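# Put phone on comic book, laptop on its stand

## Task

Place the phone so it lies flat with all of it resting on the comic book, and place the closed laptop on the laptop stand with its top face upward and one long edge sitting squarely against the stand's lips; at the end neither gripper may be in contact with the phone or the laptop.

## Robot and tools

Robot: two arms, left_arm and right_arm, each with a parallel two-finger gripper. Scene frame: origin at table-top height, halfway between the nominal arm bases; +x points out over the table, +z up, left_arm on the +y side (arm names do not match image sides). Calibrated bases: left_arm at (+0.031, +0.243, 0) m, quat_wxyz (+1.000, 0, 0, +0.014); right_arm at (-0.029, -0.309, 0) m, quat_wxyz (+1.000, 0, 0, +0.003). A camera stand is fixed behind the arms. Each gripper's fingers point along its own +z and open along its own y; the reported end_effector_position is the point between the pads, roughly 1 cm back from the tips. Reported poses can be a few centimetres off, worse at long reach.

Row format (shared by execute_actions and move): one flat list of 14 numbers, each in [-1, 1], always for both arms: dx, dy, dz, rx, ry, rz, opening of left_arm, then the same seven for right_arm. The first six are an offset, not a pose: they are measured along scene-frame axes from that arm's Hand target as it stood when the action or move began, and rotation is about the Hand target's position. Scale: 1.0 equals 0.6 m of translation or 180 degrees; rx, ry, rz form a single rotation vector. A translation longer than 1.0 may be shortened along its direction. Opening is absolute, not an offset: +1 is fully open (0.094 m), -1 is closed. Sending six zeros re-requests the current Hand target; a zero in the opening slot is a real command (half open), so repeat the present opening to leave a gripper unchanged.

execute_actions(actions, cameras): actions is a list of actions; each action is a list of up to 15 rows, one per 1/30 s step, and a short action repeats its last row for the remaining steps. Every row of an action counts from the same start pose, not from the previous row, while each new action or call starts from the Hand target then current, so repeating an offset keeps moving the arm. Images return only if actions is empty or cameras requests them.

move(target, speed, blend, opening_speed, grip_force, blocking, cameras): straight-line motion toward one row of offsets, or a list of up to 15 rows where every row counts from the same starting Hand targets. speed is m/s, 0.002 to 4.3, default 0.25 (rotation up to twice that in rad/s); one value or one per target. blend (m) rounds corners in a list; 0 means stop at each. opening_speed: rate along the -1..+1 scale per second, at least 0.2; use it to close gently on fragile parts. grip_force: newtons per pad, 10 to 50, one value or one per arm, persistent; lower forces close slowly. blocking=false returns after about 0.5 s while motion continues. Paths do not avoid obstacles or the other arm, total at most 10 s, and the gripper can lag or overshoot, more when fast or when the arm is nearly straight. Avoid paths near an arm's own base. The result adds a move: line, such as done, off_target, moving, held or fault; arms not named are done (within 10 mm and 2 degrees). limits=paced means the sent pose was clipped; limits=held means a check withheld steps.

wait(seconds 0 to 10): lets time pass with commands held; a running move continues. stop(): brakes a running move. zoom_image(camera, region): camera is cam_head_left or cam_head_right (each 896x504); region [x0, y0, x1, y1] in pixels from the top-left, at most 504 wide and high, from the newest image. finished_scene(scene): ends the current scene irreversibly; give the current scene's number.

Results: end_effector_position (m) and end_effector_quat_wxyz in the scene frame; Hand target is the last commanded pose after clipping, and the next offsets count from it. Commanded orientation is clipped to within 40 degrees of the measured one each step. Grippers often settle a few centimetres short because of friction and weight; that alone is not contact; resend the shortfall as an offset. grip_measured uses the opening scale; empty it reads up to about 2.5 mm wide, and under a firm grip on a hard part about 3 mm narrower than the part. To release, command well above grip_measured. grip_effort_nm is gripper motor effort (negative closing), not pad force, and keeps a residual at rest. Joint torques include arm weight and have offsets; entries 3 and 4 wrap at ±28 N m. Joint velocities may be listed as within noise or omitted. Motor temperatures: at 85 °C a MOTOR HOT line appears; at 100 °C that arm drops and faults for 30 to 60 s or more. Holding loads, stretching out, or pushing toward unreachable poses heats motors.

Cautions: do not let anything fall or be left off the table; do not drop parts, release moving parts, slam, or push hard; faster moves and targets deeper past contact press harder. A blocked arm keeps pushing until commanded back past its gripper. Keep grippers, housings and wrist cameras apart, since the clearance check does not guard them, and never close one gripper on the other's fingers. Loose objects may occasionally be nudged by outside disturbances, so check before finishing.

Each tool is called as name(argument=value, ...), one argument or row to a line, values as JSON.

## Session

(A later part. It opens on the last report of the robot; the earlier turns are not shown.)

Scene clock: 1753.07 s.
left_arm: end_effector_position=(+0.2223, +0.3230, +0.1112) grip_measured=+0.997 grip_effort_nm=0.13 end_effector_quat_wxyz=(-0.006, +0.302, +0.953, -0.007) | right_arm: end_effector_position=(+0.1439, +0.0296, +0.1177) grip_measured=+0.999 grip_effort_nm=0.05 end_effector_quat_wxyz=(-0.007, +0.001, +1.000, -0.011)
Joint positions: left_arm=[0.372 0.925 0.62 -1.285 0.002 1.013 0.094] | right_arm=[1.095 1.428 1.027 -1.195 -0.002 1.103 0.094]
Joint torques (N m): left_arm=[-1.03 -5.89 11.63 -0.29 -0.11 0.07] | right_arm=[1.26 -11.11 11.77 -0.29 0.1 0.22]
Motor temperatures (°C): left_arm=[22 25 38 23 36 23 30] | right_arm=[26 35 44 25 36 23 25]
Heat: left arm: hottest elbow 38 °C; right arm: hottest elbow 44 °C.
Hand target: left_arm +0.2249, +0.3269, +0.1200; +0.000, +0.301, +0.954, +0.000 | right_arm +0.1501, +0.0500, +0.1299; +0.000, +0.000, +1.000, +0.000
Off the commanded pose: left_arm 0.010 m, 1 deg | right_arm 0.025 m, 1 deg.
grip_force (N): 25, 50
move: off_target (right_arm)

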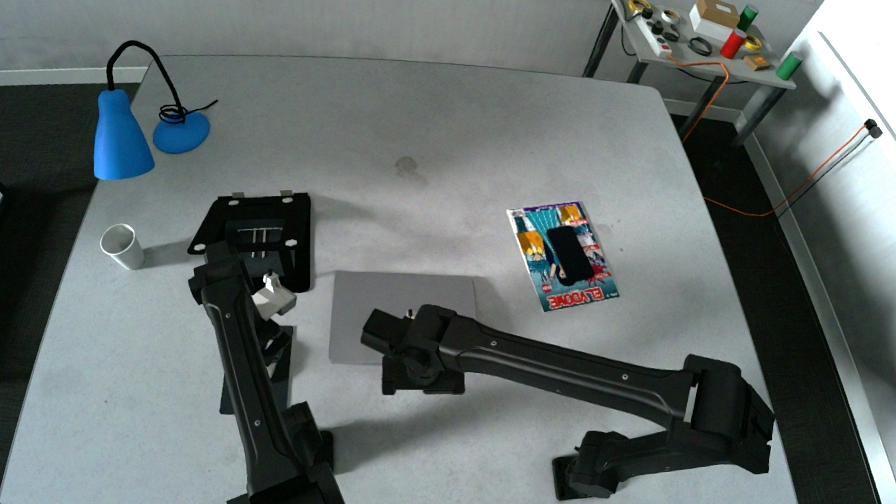

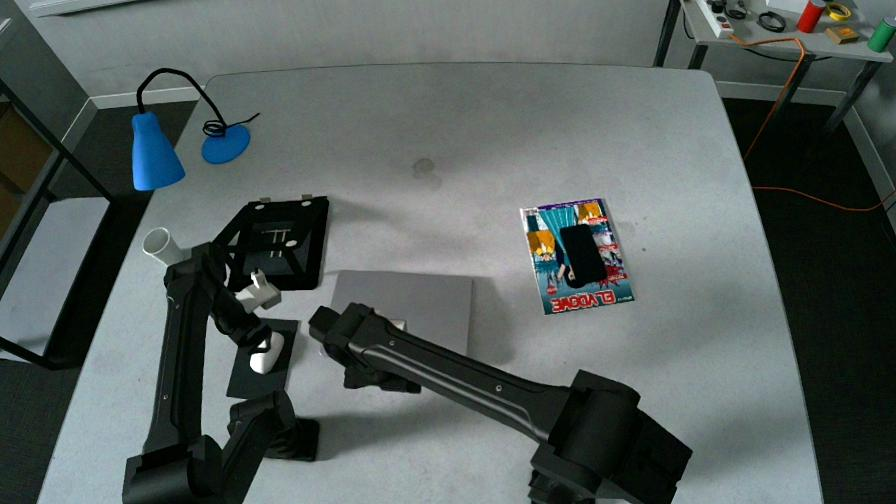

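execute_actions(
  actions=[],
)

Scene clock: 1967.80 s.
left_arm: end_effector_position=(+0.2223, +0.3230, +0.1112) grip_measured=+0.998 grip_effort_nm=0.13 end_effector_quat_wxyz=(-0.006, +0.302, +0.953, -0.007) | right_arm: end_effector_position=(+0.1439, +0.0296, +0.1177) grip_measured=+0.999 grip_effort_nm=0.05 end_effector_quat_wxyz=(-0.007, +0.001, +1.000, -0.011)
Joint positions: left_arm=[0.372 0.925 0.62 -1.285 0.002 1.013 0.094] | right_arm=[1.095 1.428 1.027 -1.195 -0.002 1.103 0.094]
Joint velocities: within noise
Joint torques (N m): left_arm=[-0.91 -4.89 11.56 0.09 -0.11 0.09] | right_arm=[1.26 -11.11 11.78 -0.27 0.1 0.23]
Motor temperatures (°C): left_arm=[22 25 39 23 29 23 28] | right_arm=[26 35 52 25 27 23 24]
Heat: left arm: hottest elbow 39 °C; right arm: hottest elbow 52 °C.
Hand target: left_arm +0.2249, +0.3269, +0.1200; +0.000, +0.301, +0.954, +0.000 | right_arm +0.1501, +0.0500, +0.1299; +0.000, +0.000, +1.000, +0.000
Tool commands: left_gripper/opening=+1.0 right_gripper/opening=+1.0
Off the commanded pose: left_arm 0.010 m, 1 deg | right_arm 0.025 m, 1 deg.
grip_force (N): 25, 50

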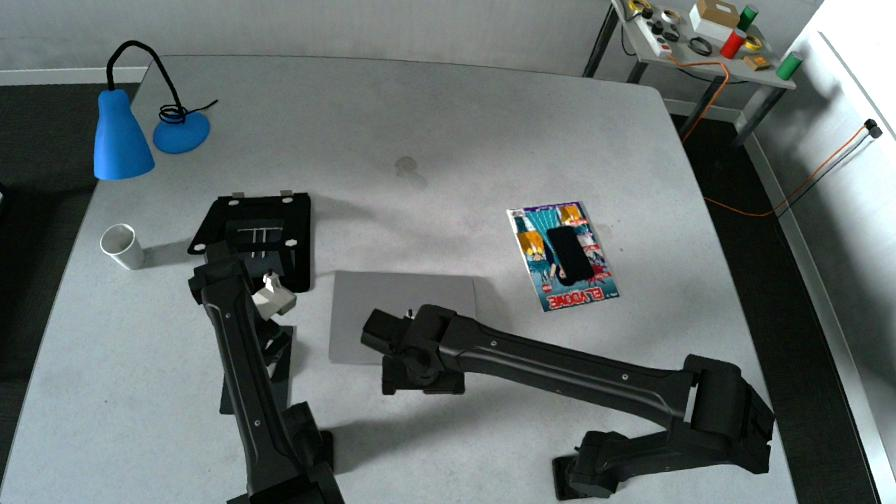

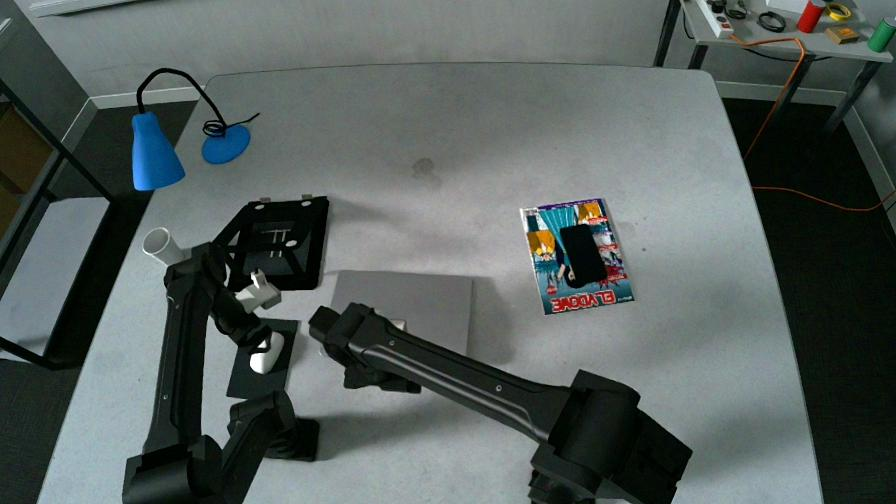

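move(
  target=[0.0027, 0.0027, -0.1717, 0, 0, 0, 1.0, 0.0165, 0.0417, -0.1965, 0, 0, 0, 1.0],
  speed=0.15,
)

Scene clock: 1971.07 s.
left_arm: end_effector_position=(+0.2297, +0.3261, +0.0218) grip_measured=+0.998 grip_effort_nm=0.13 end_effector_quat_wxyz=(+0.003, +0.303, +0.953, +0.002) | right_arm: end_effector_position=(+0.1656, +0.0748, +0.0217) grip_measured=+0.999 grip_effort_nm=0.05 end_effector_quat_wxyz=(+0.002, +0.003, +1.000, +0.006)
Joint positions: left_arm=[0.372 1.092 0.452 -0.923 0.002 1.017 0.094] | right_arm=[1.097 1.661 1.009 -0.905 -0.002 1.108 0.094]
Joint torques (N m): left_arm=[-0.32 -5.01 7.79 0.88 -0.04 0.09] | right_arm=[1.44 -14.15 6.22 0.5 0.11 0.23]
Heat: left arm: hottest elbow 39 °C; right arm: hottest elbow 52 °C.
Hand target: left_arm +0.2268, +0.3286, +0.0171; +0.000, +0.301, +0.954, +0.001 | right_arm +0.1598, +0.0750, +0.0120; -0.001, +0.000, +1.000, +0.000
Off the commanded pose: left_arm 0.006 m, 0 deg | right_arm 0.011 m, 1 deg.
grip_force (N): 25, 50
move: off_target (right_arm)

move(
  target=[0, 0, 0, 0, 0, 0, 0.0, 0.255, -0.01, 0.0, 0, 0, 0, 1.0],
  speed=0.12,
  opening_speed=0.6,
  cameras=["all"],
)

Scene clock: 1977.33 s.
left_arm: end_effector_position=(+0.2302, +0.3263, +0.0218) grip_measured=+0.224 grip_effort_nm=-0.46 end_effector_quat_wxyz=(+0.004, +0.303, +0.953, +0.002) | right_arm: end_effector_position=(+0.2812, +0.0586, +0.0147) grip_measured=+0.999 grip_effort_nm=0.05 end_effector_quat_wxyz=(-0.014, -0.009, +1.000, -0.005)
Joint positions: left_arm=[0.372 1.092 0.452 -0.921 0.002 1.017 0.057] | right_arm=[0.861 1.805 1.19 -0.983 -0.015 0.848 0.094]
Joint torques (N m): left_arm=[-0.09 -5.07 7.58 0.65 -0.04 0.15] | right_arm=[-1.49 -14.56 11.3 0.39 0.56 0.06]
Heat: left arm: hottest elbow 39 °C; right arm: hottest elbow 51 °C.
Hand target: left_arm +0.2267, +0.3286, +0.0171; +0.000, +0.301, +0.954, +0.001 | right_arm +0.3129, +0.0690, +0.0121; +0.000, +0.000, +1.000, +0.000
Off the commanded pose: left_arm 0.006 m, 1 deg | right_arm 0.033 m, 2 deg.
grip_force (N): 25, 50
move: off_target (right_arm)

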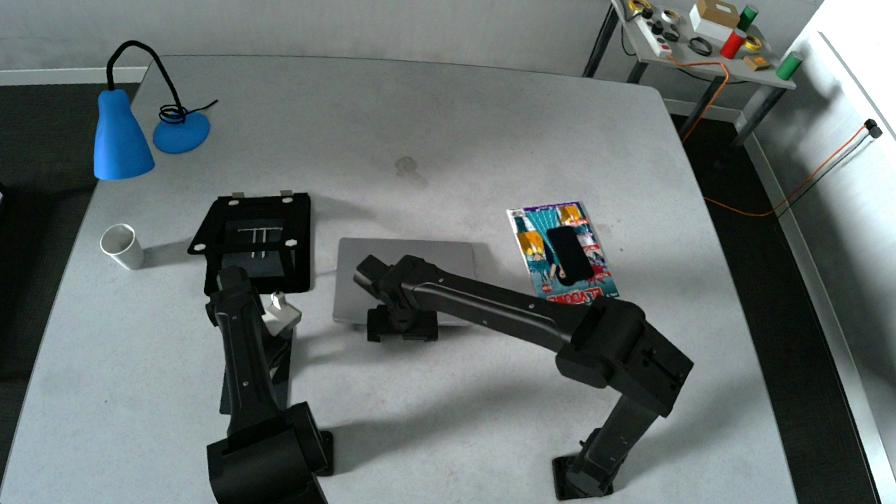

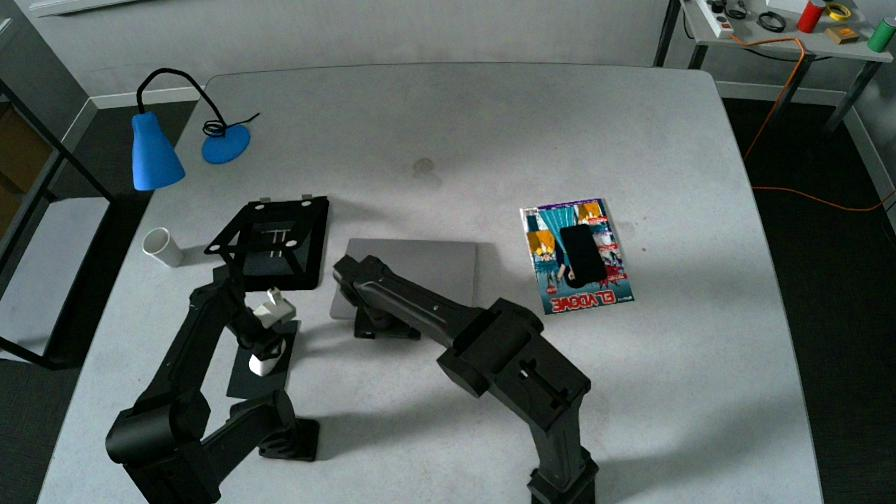

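move(
  target=[
    [0, 0, 0.1, 0, 0, 0, 0.0, 0.045, -0.005, 0, 0, 0, 0, 1.0],
    [0, 0, 0.1, 0, 0, 0, 0.0, -0.06, -0.005, 0, 0, 0, 0, 1.0],
    [0, 0, 0.1, 0, 0, 0, 0.0, -0.08, -0.05, 0.22, 0, 0, 0, 1.0],
  ],
  speed=0.15,
  blend=[0, 0.03, 0],
  cameras=["cam_head_left"],
)

Scene clock: 2008.17 s.
left_arm: end_effector_position=(+0.2056, +0.3161, +0.0541) grip_measured=+0.002 grip_effort_nm=-0.08 end_effector_quat_wxyz=(-0.022, +0.303, +0.952, -0.020) | right_arm: end_effector_position=(+0.2506, +0.0251, +0.1196) grip_measured=+0.999 grip_effort_nm=0.05 end_effector_quat_wxyz=(-0.020, -0.002, +1.000, -0.021)
Joint positions: left_arm=[0.372 0.984 0.487 -1.134 0.001 1.017 0.047] | right_arm=[0.869 1.585 1.207 -1.25 -0.003 0.871 0.094]
Joint torques (N m): left_arm=[-0.09 -5.54 14.69 -0.35 -0.08 0.08] | right_arm=[0.21 -16.91 11.67 -0.14 0.14 0.15]
Heat: left arm: hottest elbow 39 °C; right arm: hottest elbow 50 °C.
Hand target: left_arm +0.2266, +0.3286, +0.0770; +0.000, +0.301, +0.954, +0.000 | right_arm +0.2649, +0.0390, +0.1440; -0.001, +0.000, +1.000, +0.000
Off the commanded pose: left_arm 0.034 m, 4 deg | right_arm 0.032 m, 3 deg.
grip_force (N): 25, 50
move: off_target (left_arm, right_arm)
Images, in order (width x height): cam_head_left 896x504.

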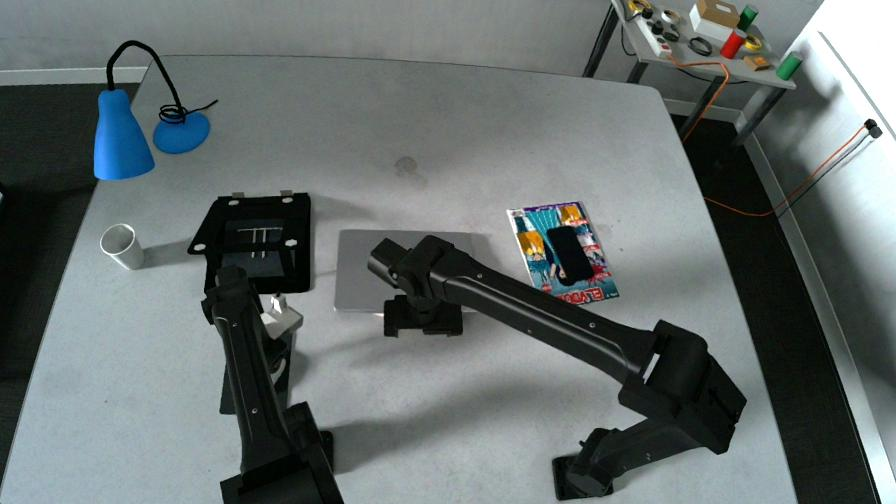

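execute_actions(
  actions=[],
  cameras=["cam_head_right"],
)

zoom_image(
  camera="cam_head_right",
  region=[200, 260, 360, 400],
)

Scene clock: 2014.77 s.
left_arm: end_effector_position=(+0.2056, +0.3161, +0.0541) grip_measured=+0.002 grip_effort_nm=-0.08 end_effector_quat_wxyz=(-0.022, +0.303, +0.952, -0.020) | right_arm: end_effector_position=(+0.2506, +0.0251, +0.1196) grip_measured=+0.999 grip_effort_nm=0.05 end_effector_quat_wxyz=(-0.020, -0.002, +1.000, -0.021)
Joint positions: left_arm=[0.372 0.984 0.487 -1.134 0.001 1.017 0.047] | right_arm=[0.869 1.585 1.207 -1.25 -0.003 0.871 0.094]
Joint velocities: within noise
Joint torques (N m): left_arm=[-0.44 -5.48 14.74 -0.32 -0.04 0.08] | right_arm=[0.32 -16.79 11.66 -0.32 0.14 0.16]
Motor temperatures (°C): left_arm=[22 25 40 23 29 23 28] | right_arm=[26 36 49 25 27 23 24]
Heat: left arm: hottest elbow 40 °C; right arm: hottest elbow 49 °C.
Hand target: left_arm +0.2266, +0.3286, +0.0770; +0.000, +0.301, +0.954, +0.000 | right_arm +0.2650, +0.0390, +0.1440; -0.001, +0.000, +1.000, +0.000
Tool commands: left_gripper/opening=+0.0 right_gripper/opening=+1.0
Off the commanded pose: left_arm 0.034 m, 4 deg | right_arm 0.032 m, 3 deg.
grip_force (N): 25, 50
Images, in order (width x height): cam_head_right 896x504.

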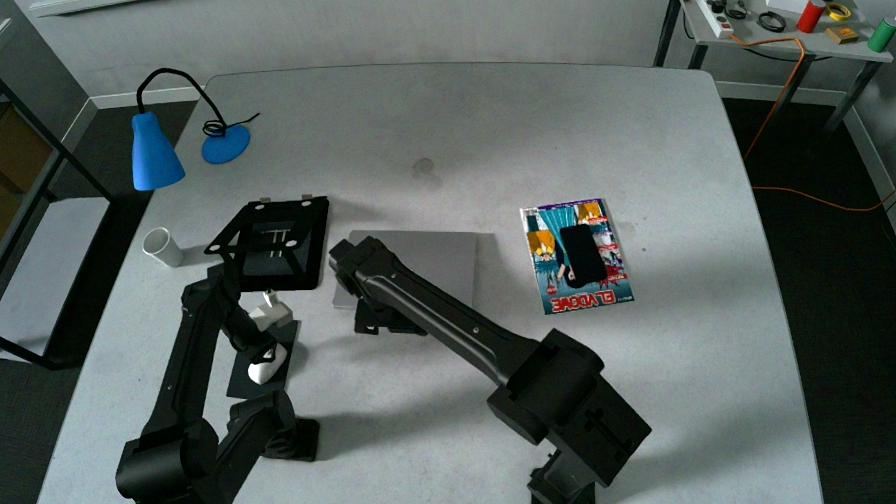

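Scaled by 3.150.

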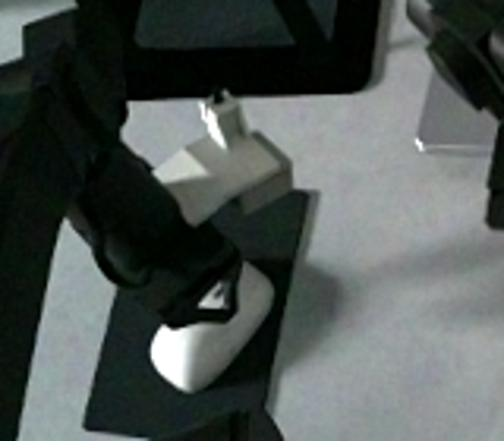

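move(
  target=[
    [0, 0, 0, 0, 0, 0, 1.0, 0, 0, 0, 0, 0, 0, -1.0],
    [-0.0643, -0.0127, 0.0217, 0, 0, 0, 1.0, 0.1417, -0.3983, -0.0233, 0.1955, -0.1955, 0.4719, -1.0],
    [-0.0643, -0.0127, -0.1017, 0, 0, 0, 1.0, 0.1417, -0.3983, -0.0233, 0.1955, -0.1955, 0.4719, -1.0],
    [-0.0643, -0.0127, -0.1017, 0, 0, 0, 0.0, 0.1417, -0.3983, -0.0233, 0.1955, -0.1955, 0.4719, -1.0],
  ],
  speed=[0.2, 0.25, 0.12, 0.12],
  grip_force=[35, 50],
  cameras=["cam_head_right"],
)

zoom_image(
  camera="cam_head_right",
  region=[200, 260, 360, 400],
)

Scene clock: 2045.43 s.
left_arm: end_effector_position=(+0.1917, +0.3195, +0.0207) grip_measured=+0.217 grip_effort_nm=-0.67 end_effector_quat_wxyz=(+0.004, +0.304, +0.953, +0.003) | right_arm: end_effector_position=(+0.3288, -0.1963, +0.1199) grip_measured=-0.991 grip_effort_nm=-0.50 end_effector_quat_wxyz=(-0.260, +0.651, -0.656, -0.279)
Joint positions: left_arm=[0.42 0.949 0.369 -0.981 0.001 1.065 0.057] | right_arm=[-0.031 1.438 0.894 -1.083 -0.782 -1.612 0]
Joint torques (N m): left_arm=[0.32 -2.9 7.92 0.5 -0.01 0.11] | right_arm=[-0.09 -10.4 10.92 -0.35 -0.53 0.08]
Heat: left arm: hottest elbow 43 °C; right arm: hottest elbow 50 °C.
Hand target: left_arm +0.1881, +0.3210, +0.0161; +0.000, +0.301, +0.954, +0.001 | right_arm +0.3500, -0.1999, +0.1301; -0.270, +0.653, -0.653, -0.270
Off the commanded pose: left_arm 0.006 m, 1 deg | right_arm 0.024 m, 2 deg.
grip_force (N): 35, 50
move: off_target (right_arm)
Images, in order (width x height): cam_head_right 896x504.

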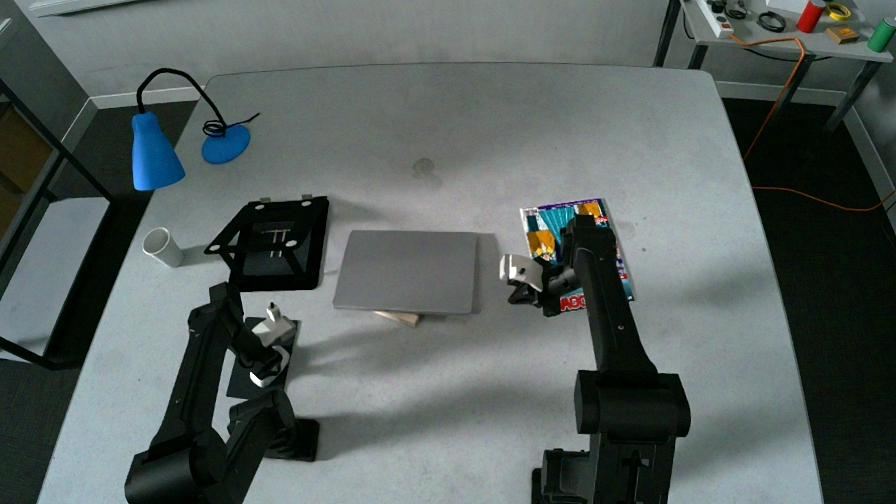

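Scaled by 3.150.

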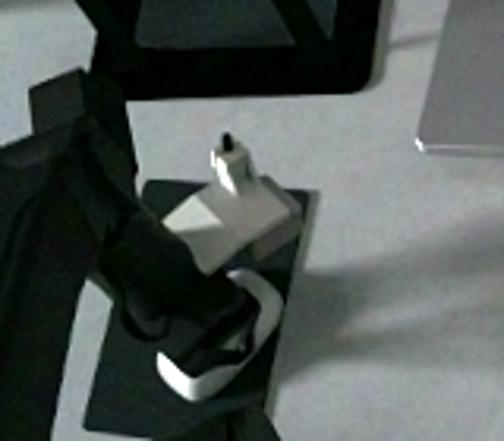

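zoom_image(
  camera="cam_head_right",
  region=[320, 280, 500, 340],
)

Scaled by 2.800.

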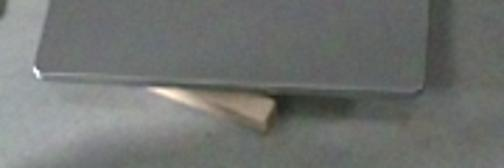

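wait(
  seconds=0,
  cameras=["cam_head_left", "cam_head_right"],
)

zoom_image(
  camera="cam_head_left",
  region=[320, 220, 500, 340],
)

zoom_image(
  camera="cam_head_right",
  region=[360, 295, 440, 335],
)

Scene clock: 2054.80 s.
left_arm: end_effector_position=(+0.1917, +0.3195, +0.0207) grip_measured=+0.215 grip_effort_nm=-0.73 end_effector_quat_wxyz=(+0.004, +0.304, +0.953, +0.003) | right_arm: end_effector_position=(+0.3288, -0.1963, +0.1199) grip_measured=-0.991 grip_effort_nm=-0.49 end_effector_quat_wxyz=(-0.260, +0.651, -0.656, -0.279)
Joint positions: left_arm=[0.42 0.949 0.369 -0.981 0.001 1.065 0.057] | right_arm=[-0.031 1.438 0.894 -1.083 -0.782 -1.612 0]
Joint torques (N m): left_arm=[-0.09 -2.73 7.79 0.73 0.02 0.08] | right_arm=[-0.15 -10.52 10.92 -0.34 -0.53 0.08]
Heat: left arm: hottest elbow 41 °C; right arm: hottest elbow 50 °C.
Hand target: left_arm +0.1881, +0.3210, +0.0161; +0.000, +0.301, +0.954, +0.001 | right_arm +0.3500, -0.1999, +0.1301; -0.270, +0.653, -0.653, -0.270
Tool commands: left_gripper/opening=+0.0 right_gripper/opening=-1.0
Off the commanded pose: left_arm 0.006 m, 1 deg | right_arm 0.024 m, 2 deg.
grip_force (N): 35, 50

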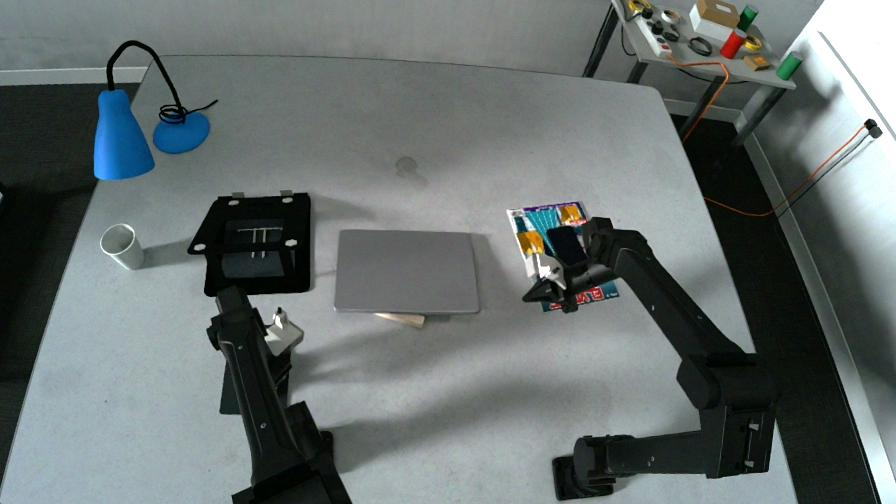

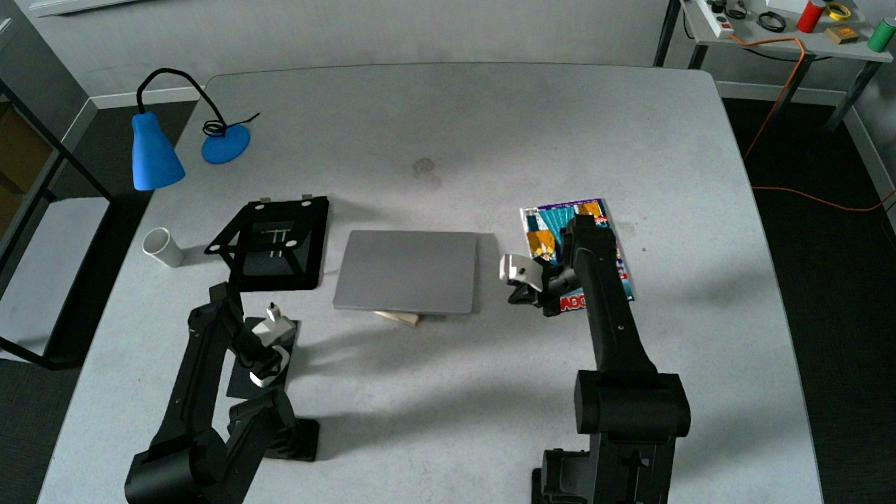

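Scaled by 2.800.

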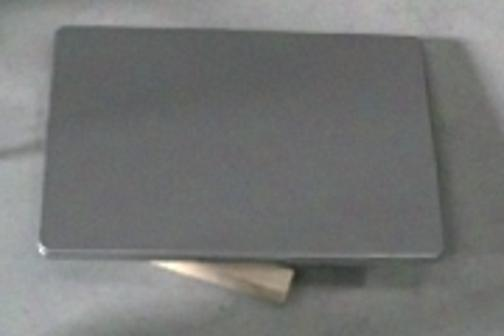

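Scaled by 6.300.

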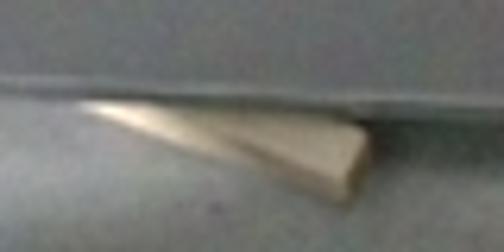

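zoom_image(
  camera="cam_head_right",
  region=[440, 220, 510, 325],
)

zoom_image(
  camera="cam_head_left",
  region=[365, 295, 495, 340],
)

Scaled by 4.800.

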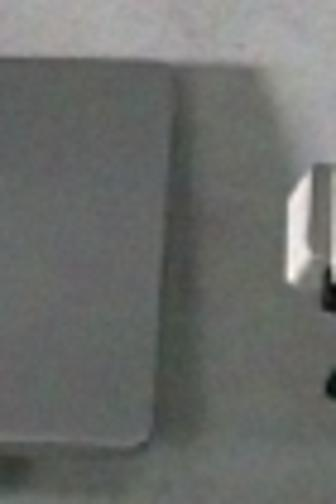

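Scaled by 3.877.

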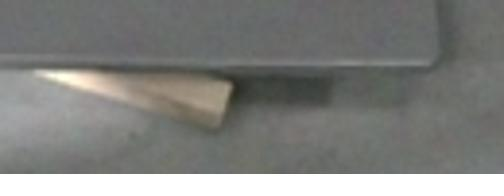

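move(
  target=[
    [0, 0, 0, 0, 0, 0, 1.0, 0, 0, 0, 0, 0, 0, -0.02],
    [0, 0, 0.2167, 0, 0, 0, 1.0, -0.0083, 0.0332, -0.0502, -0.0727, -0.3866, -0.0509, -0.02],
    [0.1365, -0.3683, 0.5732, 0.0533, -0.1024, -0.3023, 1.0, -0.0083, 0.0582, -0.1385, -0.0727, -0.3866, -0.0509, -0.02],
  ],
  speed=[0.2, 0.25, 0.25],
  blend=[0, 0.04, 0],
  cameras=["cam_head_left", "cam_head_right"],
)

zoom_image(
  camera="cam_head_right",
  region=[380, 250, 580, 350],
)

zoom_image(
  camera="cam_head_left",
  region=[380, 250, 580, 350],
)

Scene clock: 2228.40 s.
left_arm: end_effector_position=(+0.2636, +0.1095, +0.3310) grip_measured=+0.998 grip_effort_nm=0.13 end_effector_quat_wxyz=(+0.098, +0.692, +0.705, +0.119) | right_arm: end_effector_position=(+0.3501, -0.1688, +0.0524) grip_measured=-0.021 grip_effort_nm=0.07 end_effector_quat_wxyz=(-0.542, +0.662, -0.454, +0.249)
Joint positions: left_arm=[-0.683 0.907 1.167 -1.604 -0.211 0.923 0.094] | right_arm=[0.226 1.643 0.216 1.12 -0.294 -1.492 0.046]
Joint torques (N m): left_arm=[-2.55 -4.01 17.44 0.31 -0.22 0.03] | right_arm=[1.44 -7.94 1.96 2.13 0.01 0.28]
Heat: left arm: hottest elbow 38 °C; right arm: hottest elbow 50 °C.
Hand target: left_arm +0.2699, +0.1001, +0.3599; +0.123, +0.696, +0.696, +0.123 | right_arm +0.3449, -0.1650, +0.0471; -0.541, +0.665, -0.455, +0.242
Off the commanded pose: left_arm 0.031 m, 3 deg | right_arm 0.008 m, 1 deg.
grip_force (N): 35, 50
move: off_target (left_arm)

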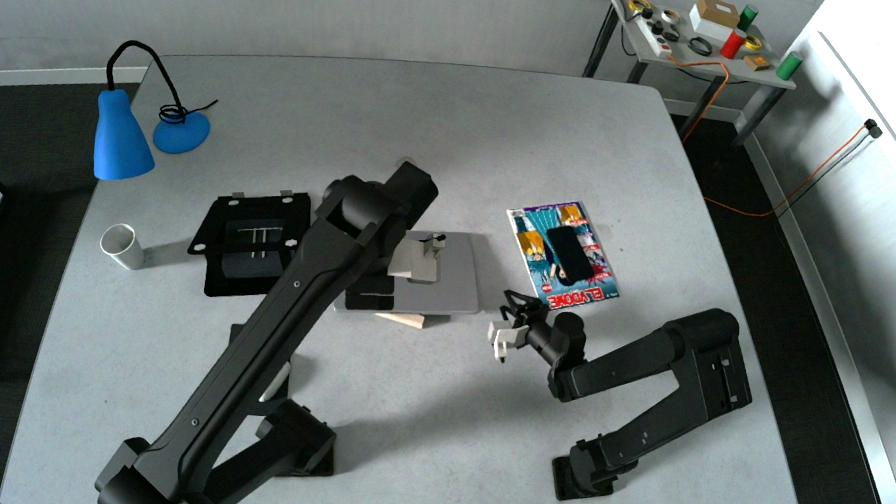

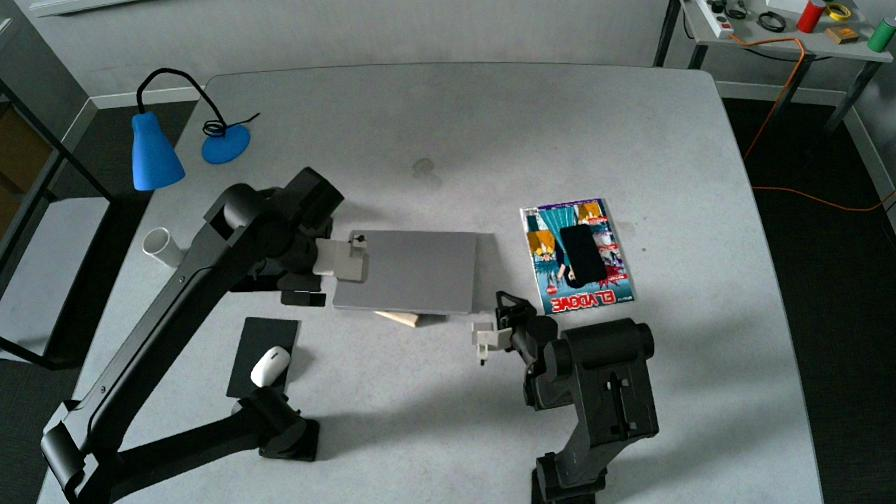

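Scaled by 2.520.

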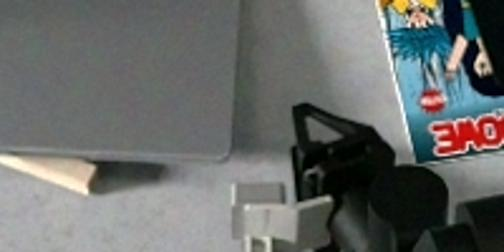

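Scaled by 2.520.

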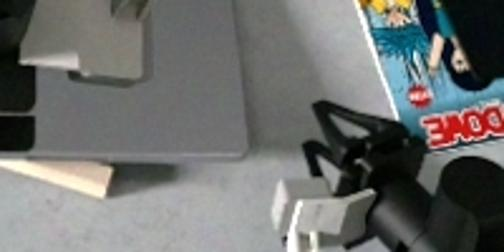

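move(
  target=[0, 0, 0, 0, 0, 0, 1.0, 0.0, 0.1367, -0.0235, 0, 0, 0, -0.02],
  speed=0.08,
  cameras=["cam_head_right"],
)

zoom_image(
  camera="cam_head_right",
  region=[380, 250, 540, 350],
)

Scene clock: 2243.97 s.
left_arm: end_effector_position=(+0.2636, +0.1095, +0.3310) grip_measured=+0.998 grip_effort_nm=0.13 end_effector_quat_wxyz=(+0.098, +0.693, +0.705, +0.119) | right_arm: end_effector_position=(+0.3394, -0.0923, +0.0326) grip_measured=-0.021 grip_effort_nm=0.07 end_effector_quat_wxyz=(-0.533, +0.668, -0.458, +0.244)
Joint positions: left_arm=[-0.683 0.907 1.167 -1.604 -0.211 0.924 0.094] | right_arm=[0.525 1.753 0.273 1.163 -0.009 -1.402 0.046]
Joint torques (N m): left_arm=[-1.9 -4.25 17.26 0.18 -0.28 0.07] | right_arm=[1.44 -8.88 3.7 2.06 0.08 0.35]
Heat: left arm: hottest elbow 43 °C; right arm: hottest elbow 47 °C.
Hand target: left_arm +0.2700, +0.1001, +0.3599; +0.123, +0.696, +0.696, +0.123 | right_arm +0.3450, -0.0831, +0.0329; -0.541, +0.664, -0.455, +0.242
Off the commanded pose: left_arm 0.031 m, 3 deg | right_arm 0.011 m, 1 deg.
grip_force (N): 35, 50
move: off_target (left_arm, right_arm)
Images, in order (width x height): cam_head_right 896x504.

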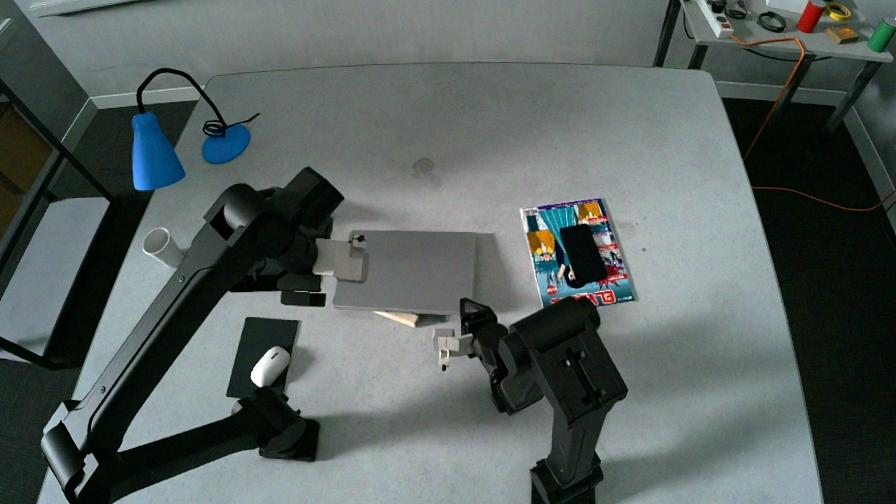

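Scaled by 3.150.

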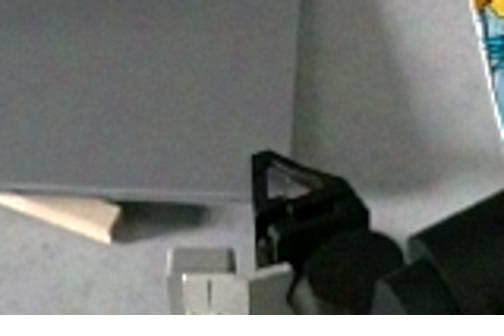

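move(
  target=[0, 0, 0, 0, 0, 0, 1.0, 0, 0, 0, 0, 0, 0, -1.0],
  opening_speed=1.0,
  cameras=["cam_head_right"],
)

zoom_image(
  camera="cam_head_right",
  region=[320, 210, 540, 350],
)

Scene clock: 2250.60 s.
left_arm: end_effector_position=(+0.2636, +0.1095, +0.3310) grip_measured=+0.998 grip_effort_nm=0.13 end_effector_quat_wxyz=(+0.098, +0.693, +0.705, +0.119) | right_arm: end_effector_position=(+0.3411, -0.0919, +0.0355) grip_measured=-0.613 grip_effort_nm=-1.04 end_effector_quat_wxyz=(-0.536, +0.666, -0.453, +0.251)
Joint positions: left_arm=[-0.683 0.907 1.167 -1.604 -0.211 0.924 0.094] | right_arm=[0.525 1.757 0.274 1.179 -0.006 -1.413 0.018]
Joint torques (N m): left_arm=[-2.67 -3.96 17.26 0.28 -0.24 0.09] | right_arm=[1.44 -9.23 3.58 1.59 -0.06 0.4]
Motor temperatures (°C): left_arm=[22 25 45 23 27 23 28] | right_arm=[26 34 46 25 25 23 25]
Heat: left arm: hottest elbow 45 °C; right arm: hottest elbow 46 °C.
Hand target: left_arm +0.2700, +0.1001, +0.3599; +0.123, +0.696, +0.696, +0.123 | right_arm +0.3449, -0.0830, +0.0328; -0.541, +0.665, -0.455, +0.242
Off the commanded pose: left_arm 0.031 m, 3 deg | right_arm 0.010 m, 1 deg.
grip_force (N): 35, 50
move: off_target (left_arm)
Images, in order (width x height): cam_head_right 896x504.

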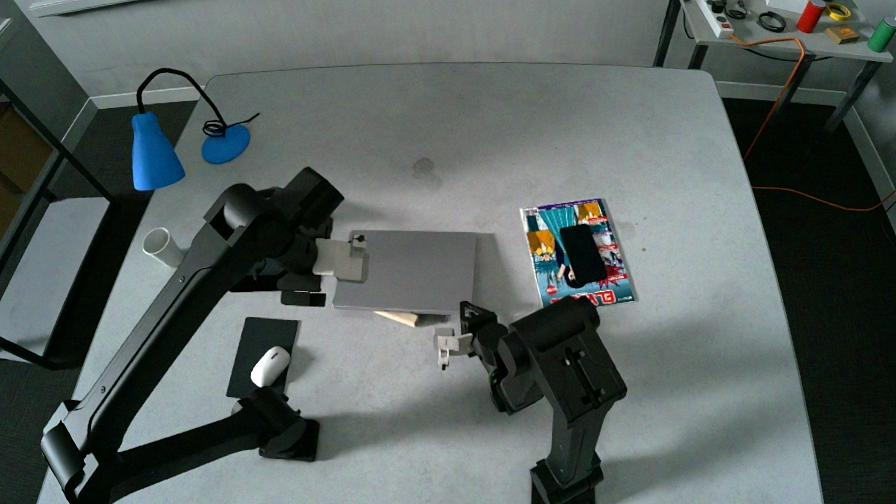

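Scaled by 2.291.

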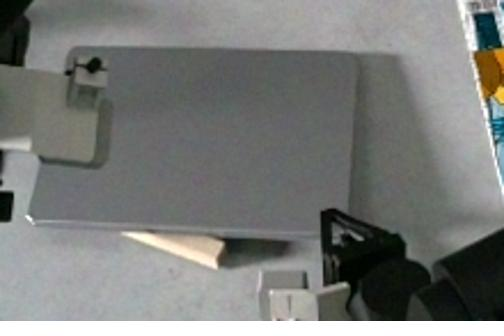

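move(
  target=[0, 0, 0, 0, 0, 0, 1.0, 0.1067, 0, 0.2487, 0, 0.1389, 0, -1.0],
  speed=0.12,
  cameras=["cam_head_left", "cam_head_right"],
)

Scene clock: 2266.60 s.
left_arm: end_effector_position=(+0.2636, +0.1095, +0.3310) grip_measured=+0.998 grip_effort_nm=0.13 end_effector_quat_wxyz=(+0.098, +0.693, +0.705, +0.119) | right_arm: end_effector_position=(+0.3840, -0.0911, +0.1340) grip_measured=-0.612 grip_effort_nm=-1.04 end_effector_quat_wxyz=(-0.393, +0.718, -0.568, +0.081)
Joint positions: left_arm=[-0.683 0.907 1.167 -1.604 -0.211 0.924 0.094] | right_arm=[0.404 1.257 0.679 -0.188 -0.212 -1.304 0.018]
Joint torques (N m): left_arm=[-2.84 -3.9 17.51 0.4 -0.23 0.07] | right_arm=[-0.15 -12.86 13.42 0.73 -0.53 0.35]
Heat: left arm: hottest elbow 47 °C; right arm: hottest elbow 45 °C.
Hand target: left_arm +0.2700, +0.1001, +0.3599; +0.123, +0.696, +0.696, +0.123 | right_arm +0.4089, -0.0831, +0.1820; -0.430, +0.701, -0.561, +0.093
Off the commanded pose: left_arm 0.031 m, 3 deg | right_arm 0.055 m, 5 deg.
grip_force (N): 35, 50
move: off_target (left_arm, right_arm)

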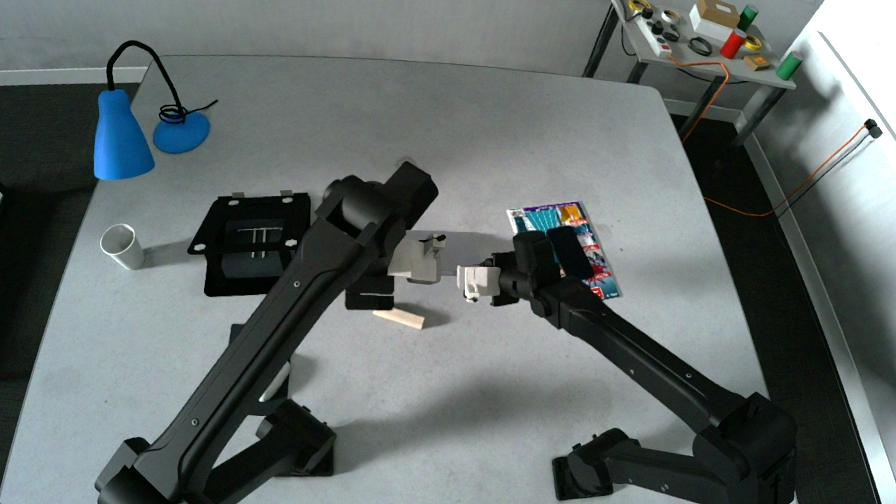

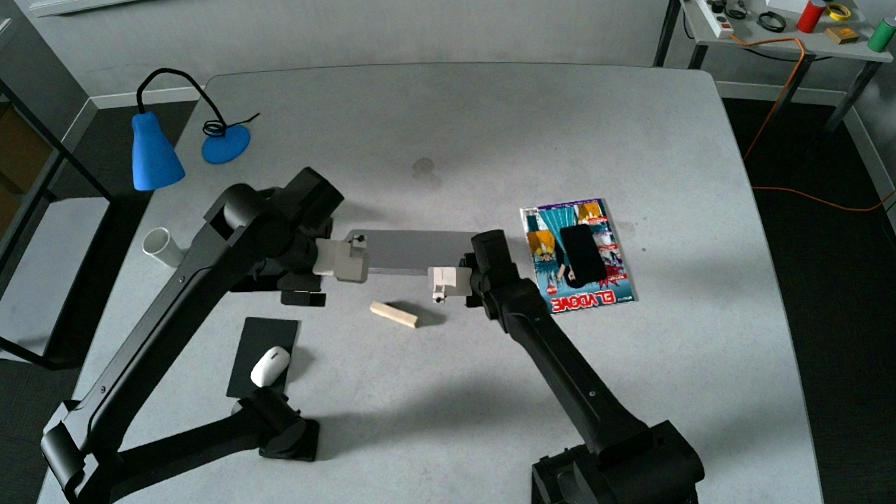

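move(
  target=[0, 0, 0, 0, 0, 0, 1.0, 0.135, 0, 0.0917, 0, 0.1389, 0, -1.0],
  speed=0.12,
  cameras=["cam_head_left", "cam_head_right"],
)

zoom_image(
  camera="cam_head_right",
  region=[320, 200, 520, 320],
)

zoom_image(
  camera="cam_head_left",
  region=[320, 200, 560, 320],
)

Scene clock: 2280.77 s.
left_arm: end_effector_position=(+0.2636, +0.1095, +0.3310) grip_measured=+0.998 grip_effort_nm=0.13 end_effector_quat_wxyz=(+0.098, +0.693, +0.705, +0.119) | right_arm: end_effector_position=(+0.4607, -0.0932, +0.1987) grip_measured=-0.636 grip_effort_nm=-1.04 end_effector_quat_wxyz=(-0.265, +0.710, -0.648, -0.074)
Joint positions: left_arm=[-0.683 0.907 1.167 -1.604 -0.211 0.924 0.094] | right_arm=[0.287 1.517 1.258 -0.907 -0.393 -1.289 0.017]
Joint torques (N m): left_arm=[-2.08 -3.84 17.42 0.35 -0.21 0.08] | right_arm=[0.38 -15.27 15.2 0.62 -0.67 0.31]
Heat: left arm: hottest elbow 49 °C; right arm: hottest elbow 47 °C.
Hand target: left_arm +0.2700, +0.1001, +0.3599; +0.123, +0.696, +0.696, +0.123 | right_arm +0.4899, -0.0832, +0.2372; -0.298, +0.705, -0.641, -0.061
Off the commanded pose: left_arm 0.031 m, 3 deg | right_arm 0.049 m, 4 deg.
grip_force (N): 35, 50
move: off_target (left_arm, right_arm)

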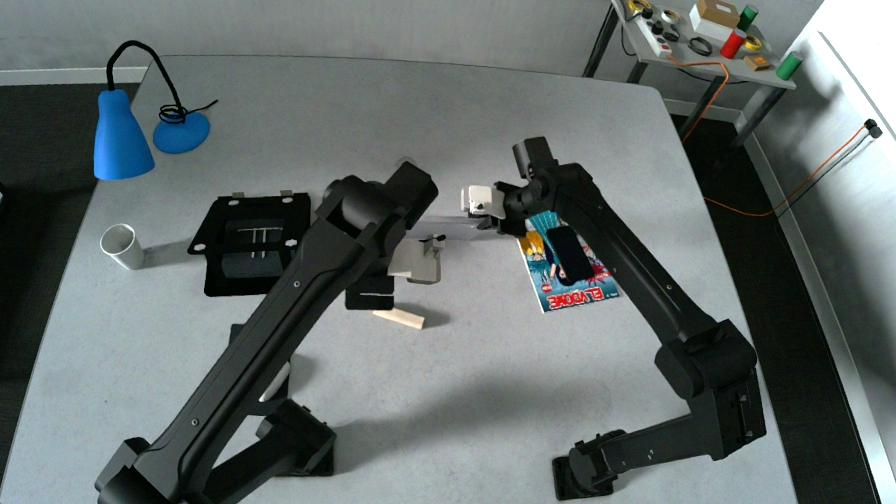

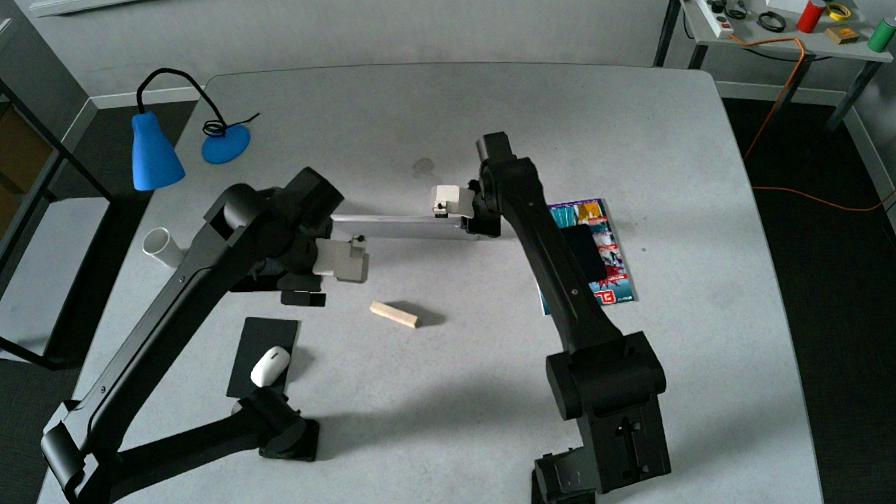

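Scaled by 2.520.

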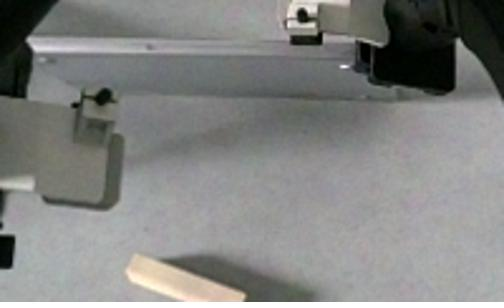

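Scaled by 2.100.

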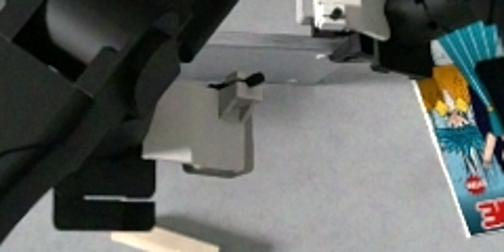

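move(
  target=[
    [0.15, -0.0333, 0.05, -0.1545, 0.0175, 0.4755, 1.0, 0, 0, 0, 0, 0, 0, -1.0],
    [0.3, -0.0802, -0.125, -0.309, 0, 0.951, 1.0, 0, 0, 0, 0, 0, 0, -1.0],
  ],
  speed=0.5,
  blend=[0.03, 0],
  cameras=["cam_head_left", "cam_head_right"],
)

zoom_image(
  camera="cam_head_right",
  region=[300, 160, 520, 320],
)

zoom_image(
  camera="cam_head_left",
  region=[320, 160, 560, 320],
)

Scene clock: 2370.13 s.
left_arm: end_effector_position=(+0.4446, +0.0476, +0.2900) grip_measured=+0.999 grip_effort_nm=0.10 end_effector_quat_wxyz=(-0.096, +0.693, -0.708, +0.098) | right_arm: end_effector_position=(+0.4608, -0.0932, +0.1987) grip_measured=-0.636 grip_effort_nm=-1.04 end_effector_quat_wxyz=(-0.265, +0.710, -0.648, -0.074)
Joint positions: left_arm=[-0.515 1.376 1.413 -1.36 -0.122 -2.02 0.094] | right_arm=[0.287 1.517 1.259 -0.907 -0.393 -1.289 0.017]
Joint torques (N m): left_arm=[-0.5 -11.87 10.3 1.36 -0.28 -0.01] | right_arm=[0.44 -15.27 15.31 0.61 -0.67 0.3]
Motor temperatures (°C): left_arm=[22 25 52 23 27 23 27] | right_arm=[26 36 60 25 26 23 28]
Heat: left arm: hottest elbow 52 °C; right arm: hottest elbow 60 °C.
Hand target: left_arm +0.4500, +0.0518, +0.2850; -0.098, +0.700, -0.700, +0.098 | right_arm +0.4901, -0.0831, +0.2372; -0.298, +0.705, -0.641, -0.061
Off the commanded pose: left_arm 0.009 m, 1 deg | right_arm 0.049 m, 4 deg.
grip_force (N): 35, 50
move: off_target (right_arm)

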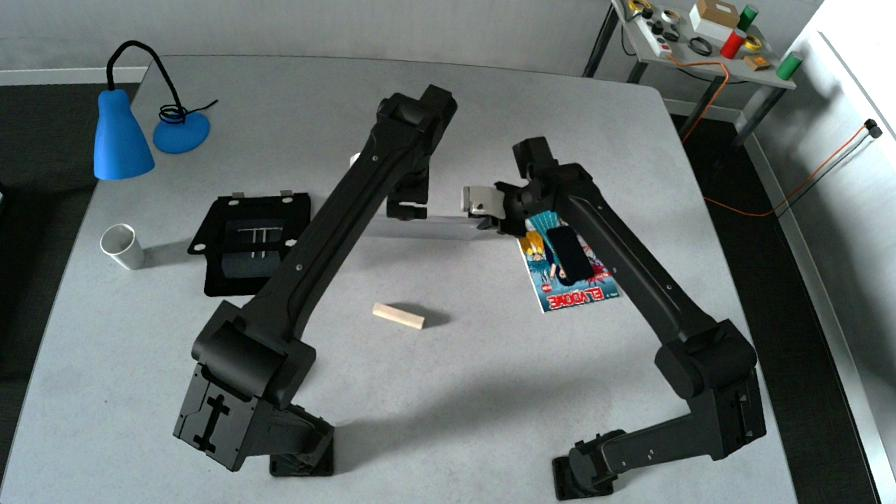

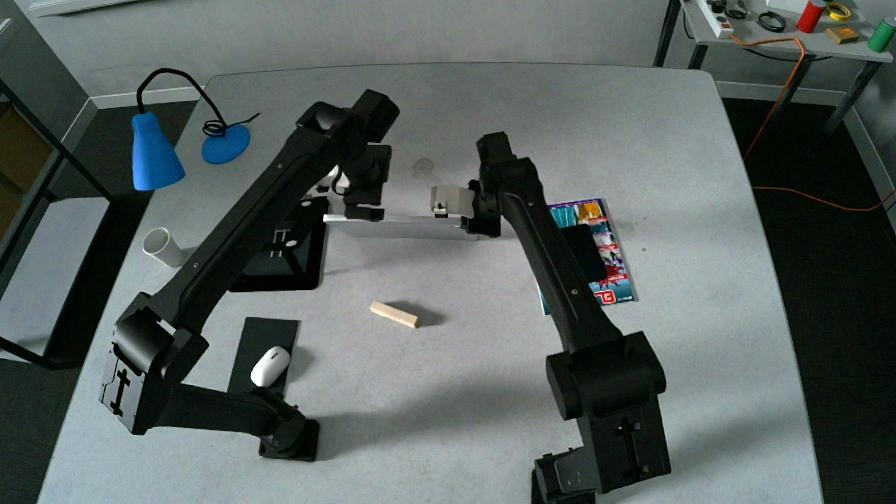

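Scaled by 2.291.

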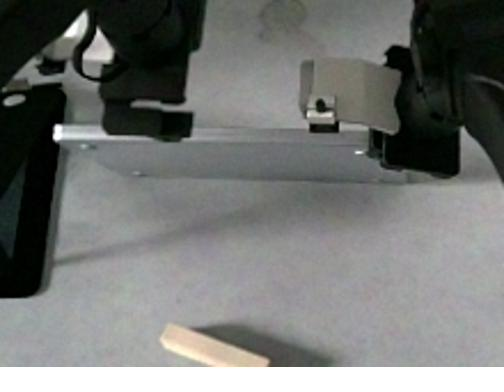

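Scaled by 2.100.

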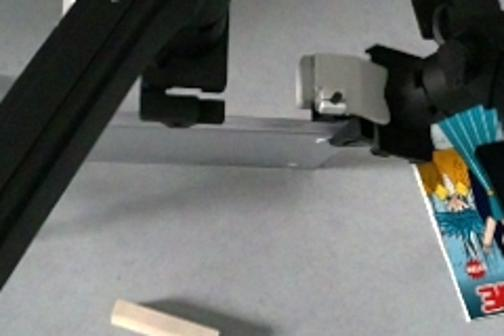

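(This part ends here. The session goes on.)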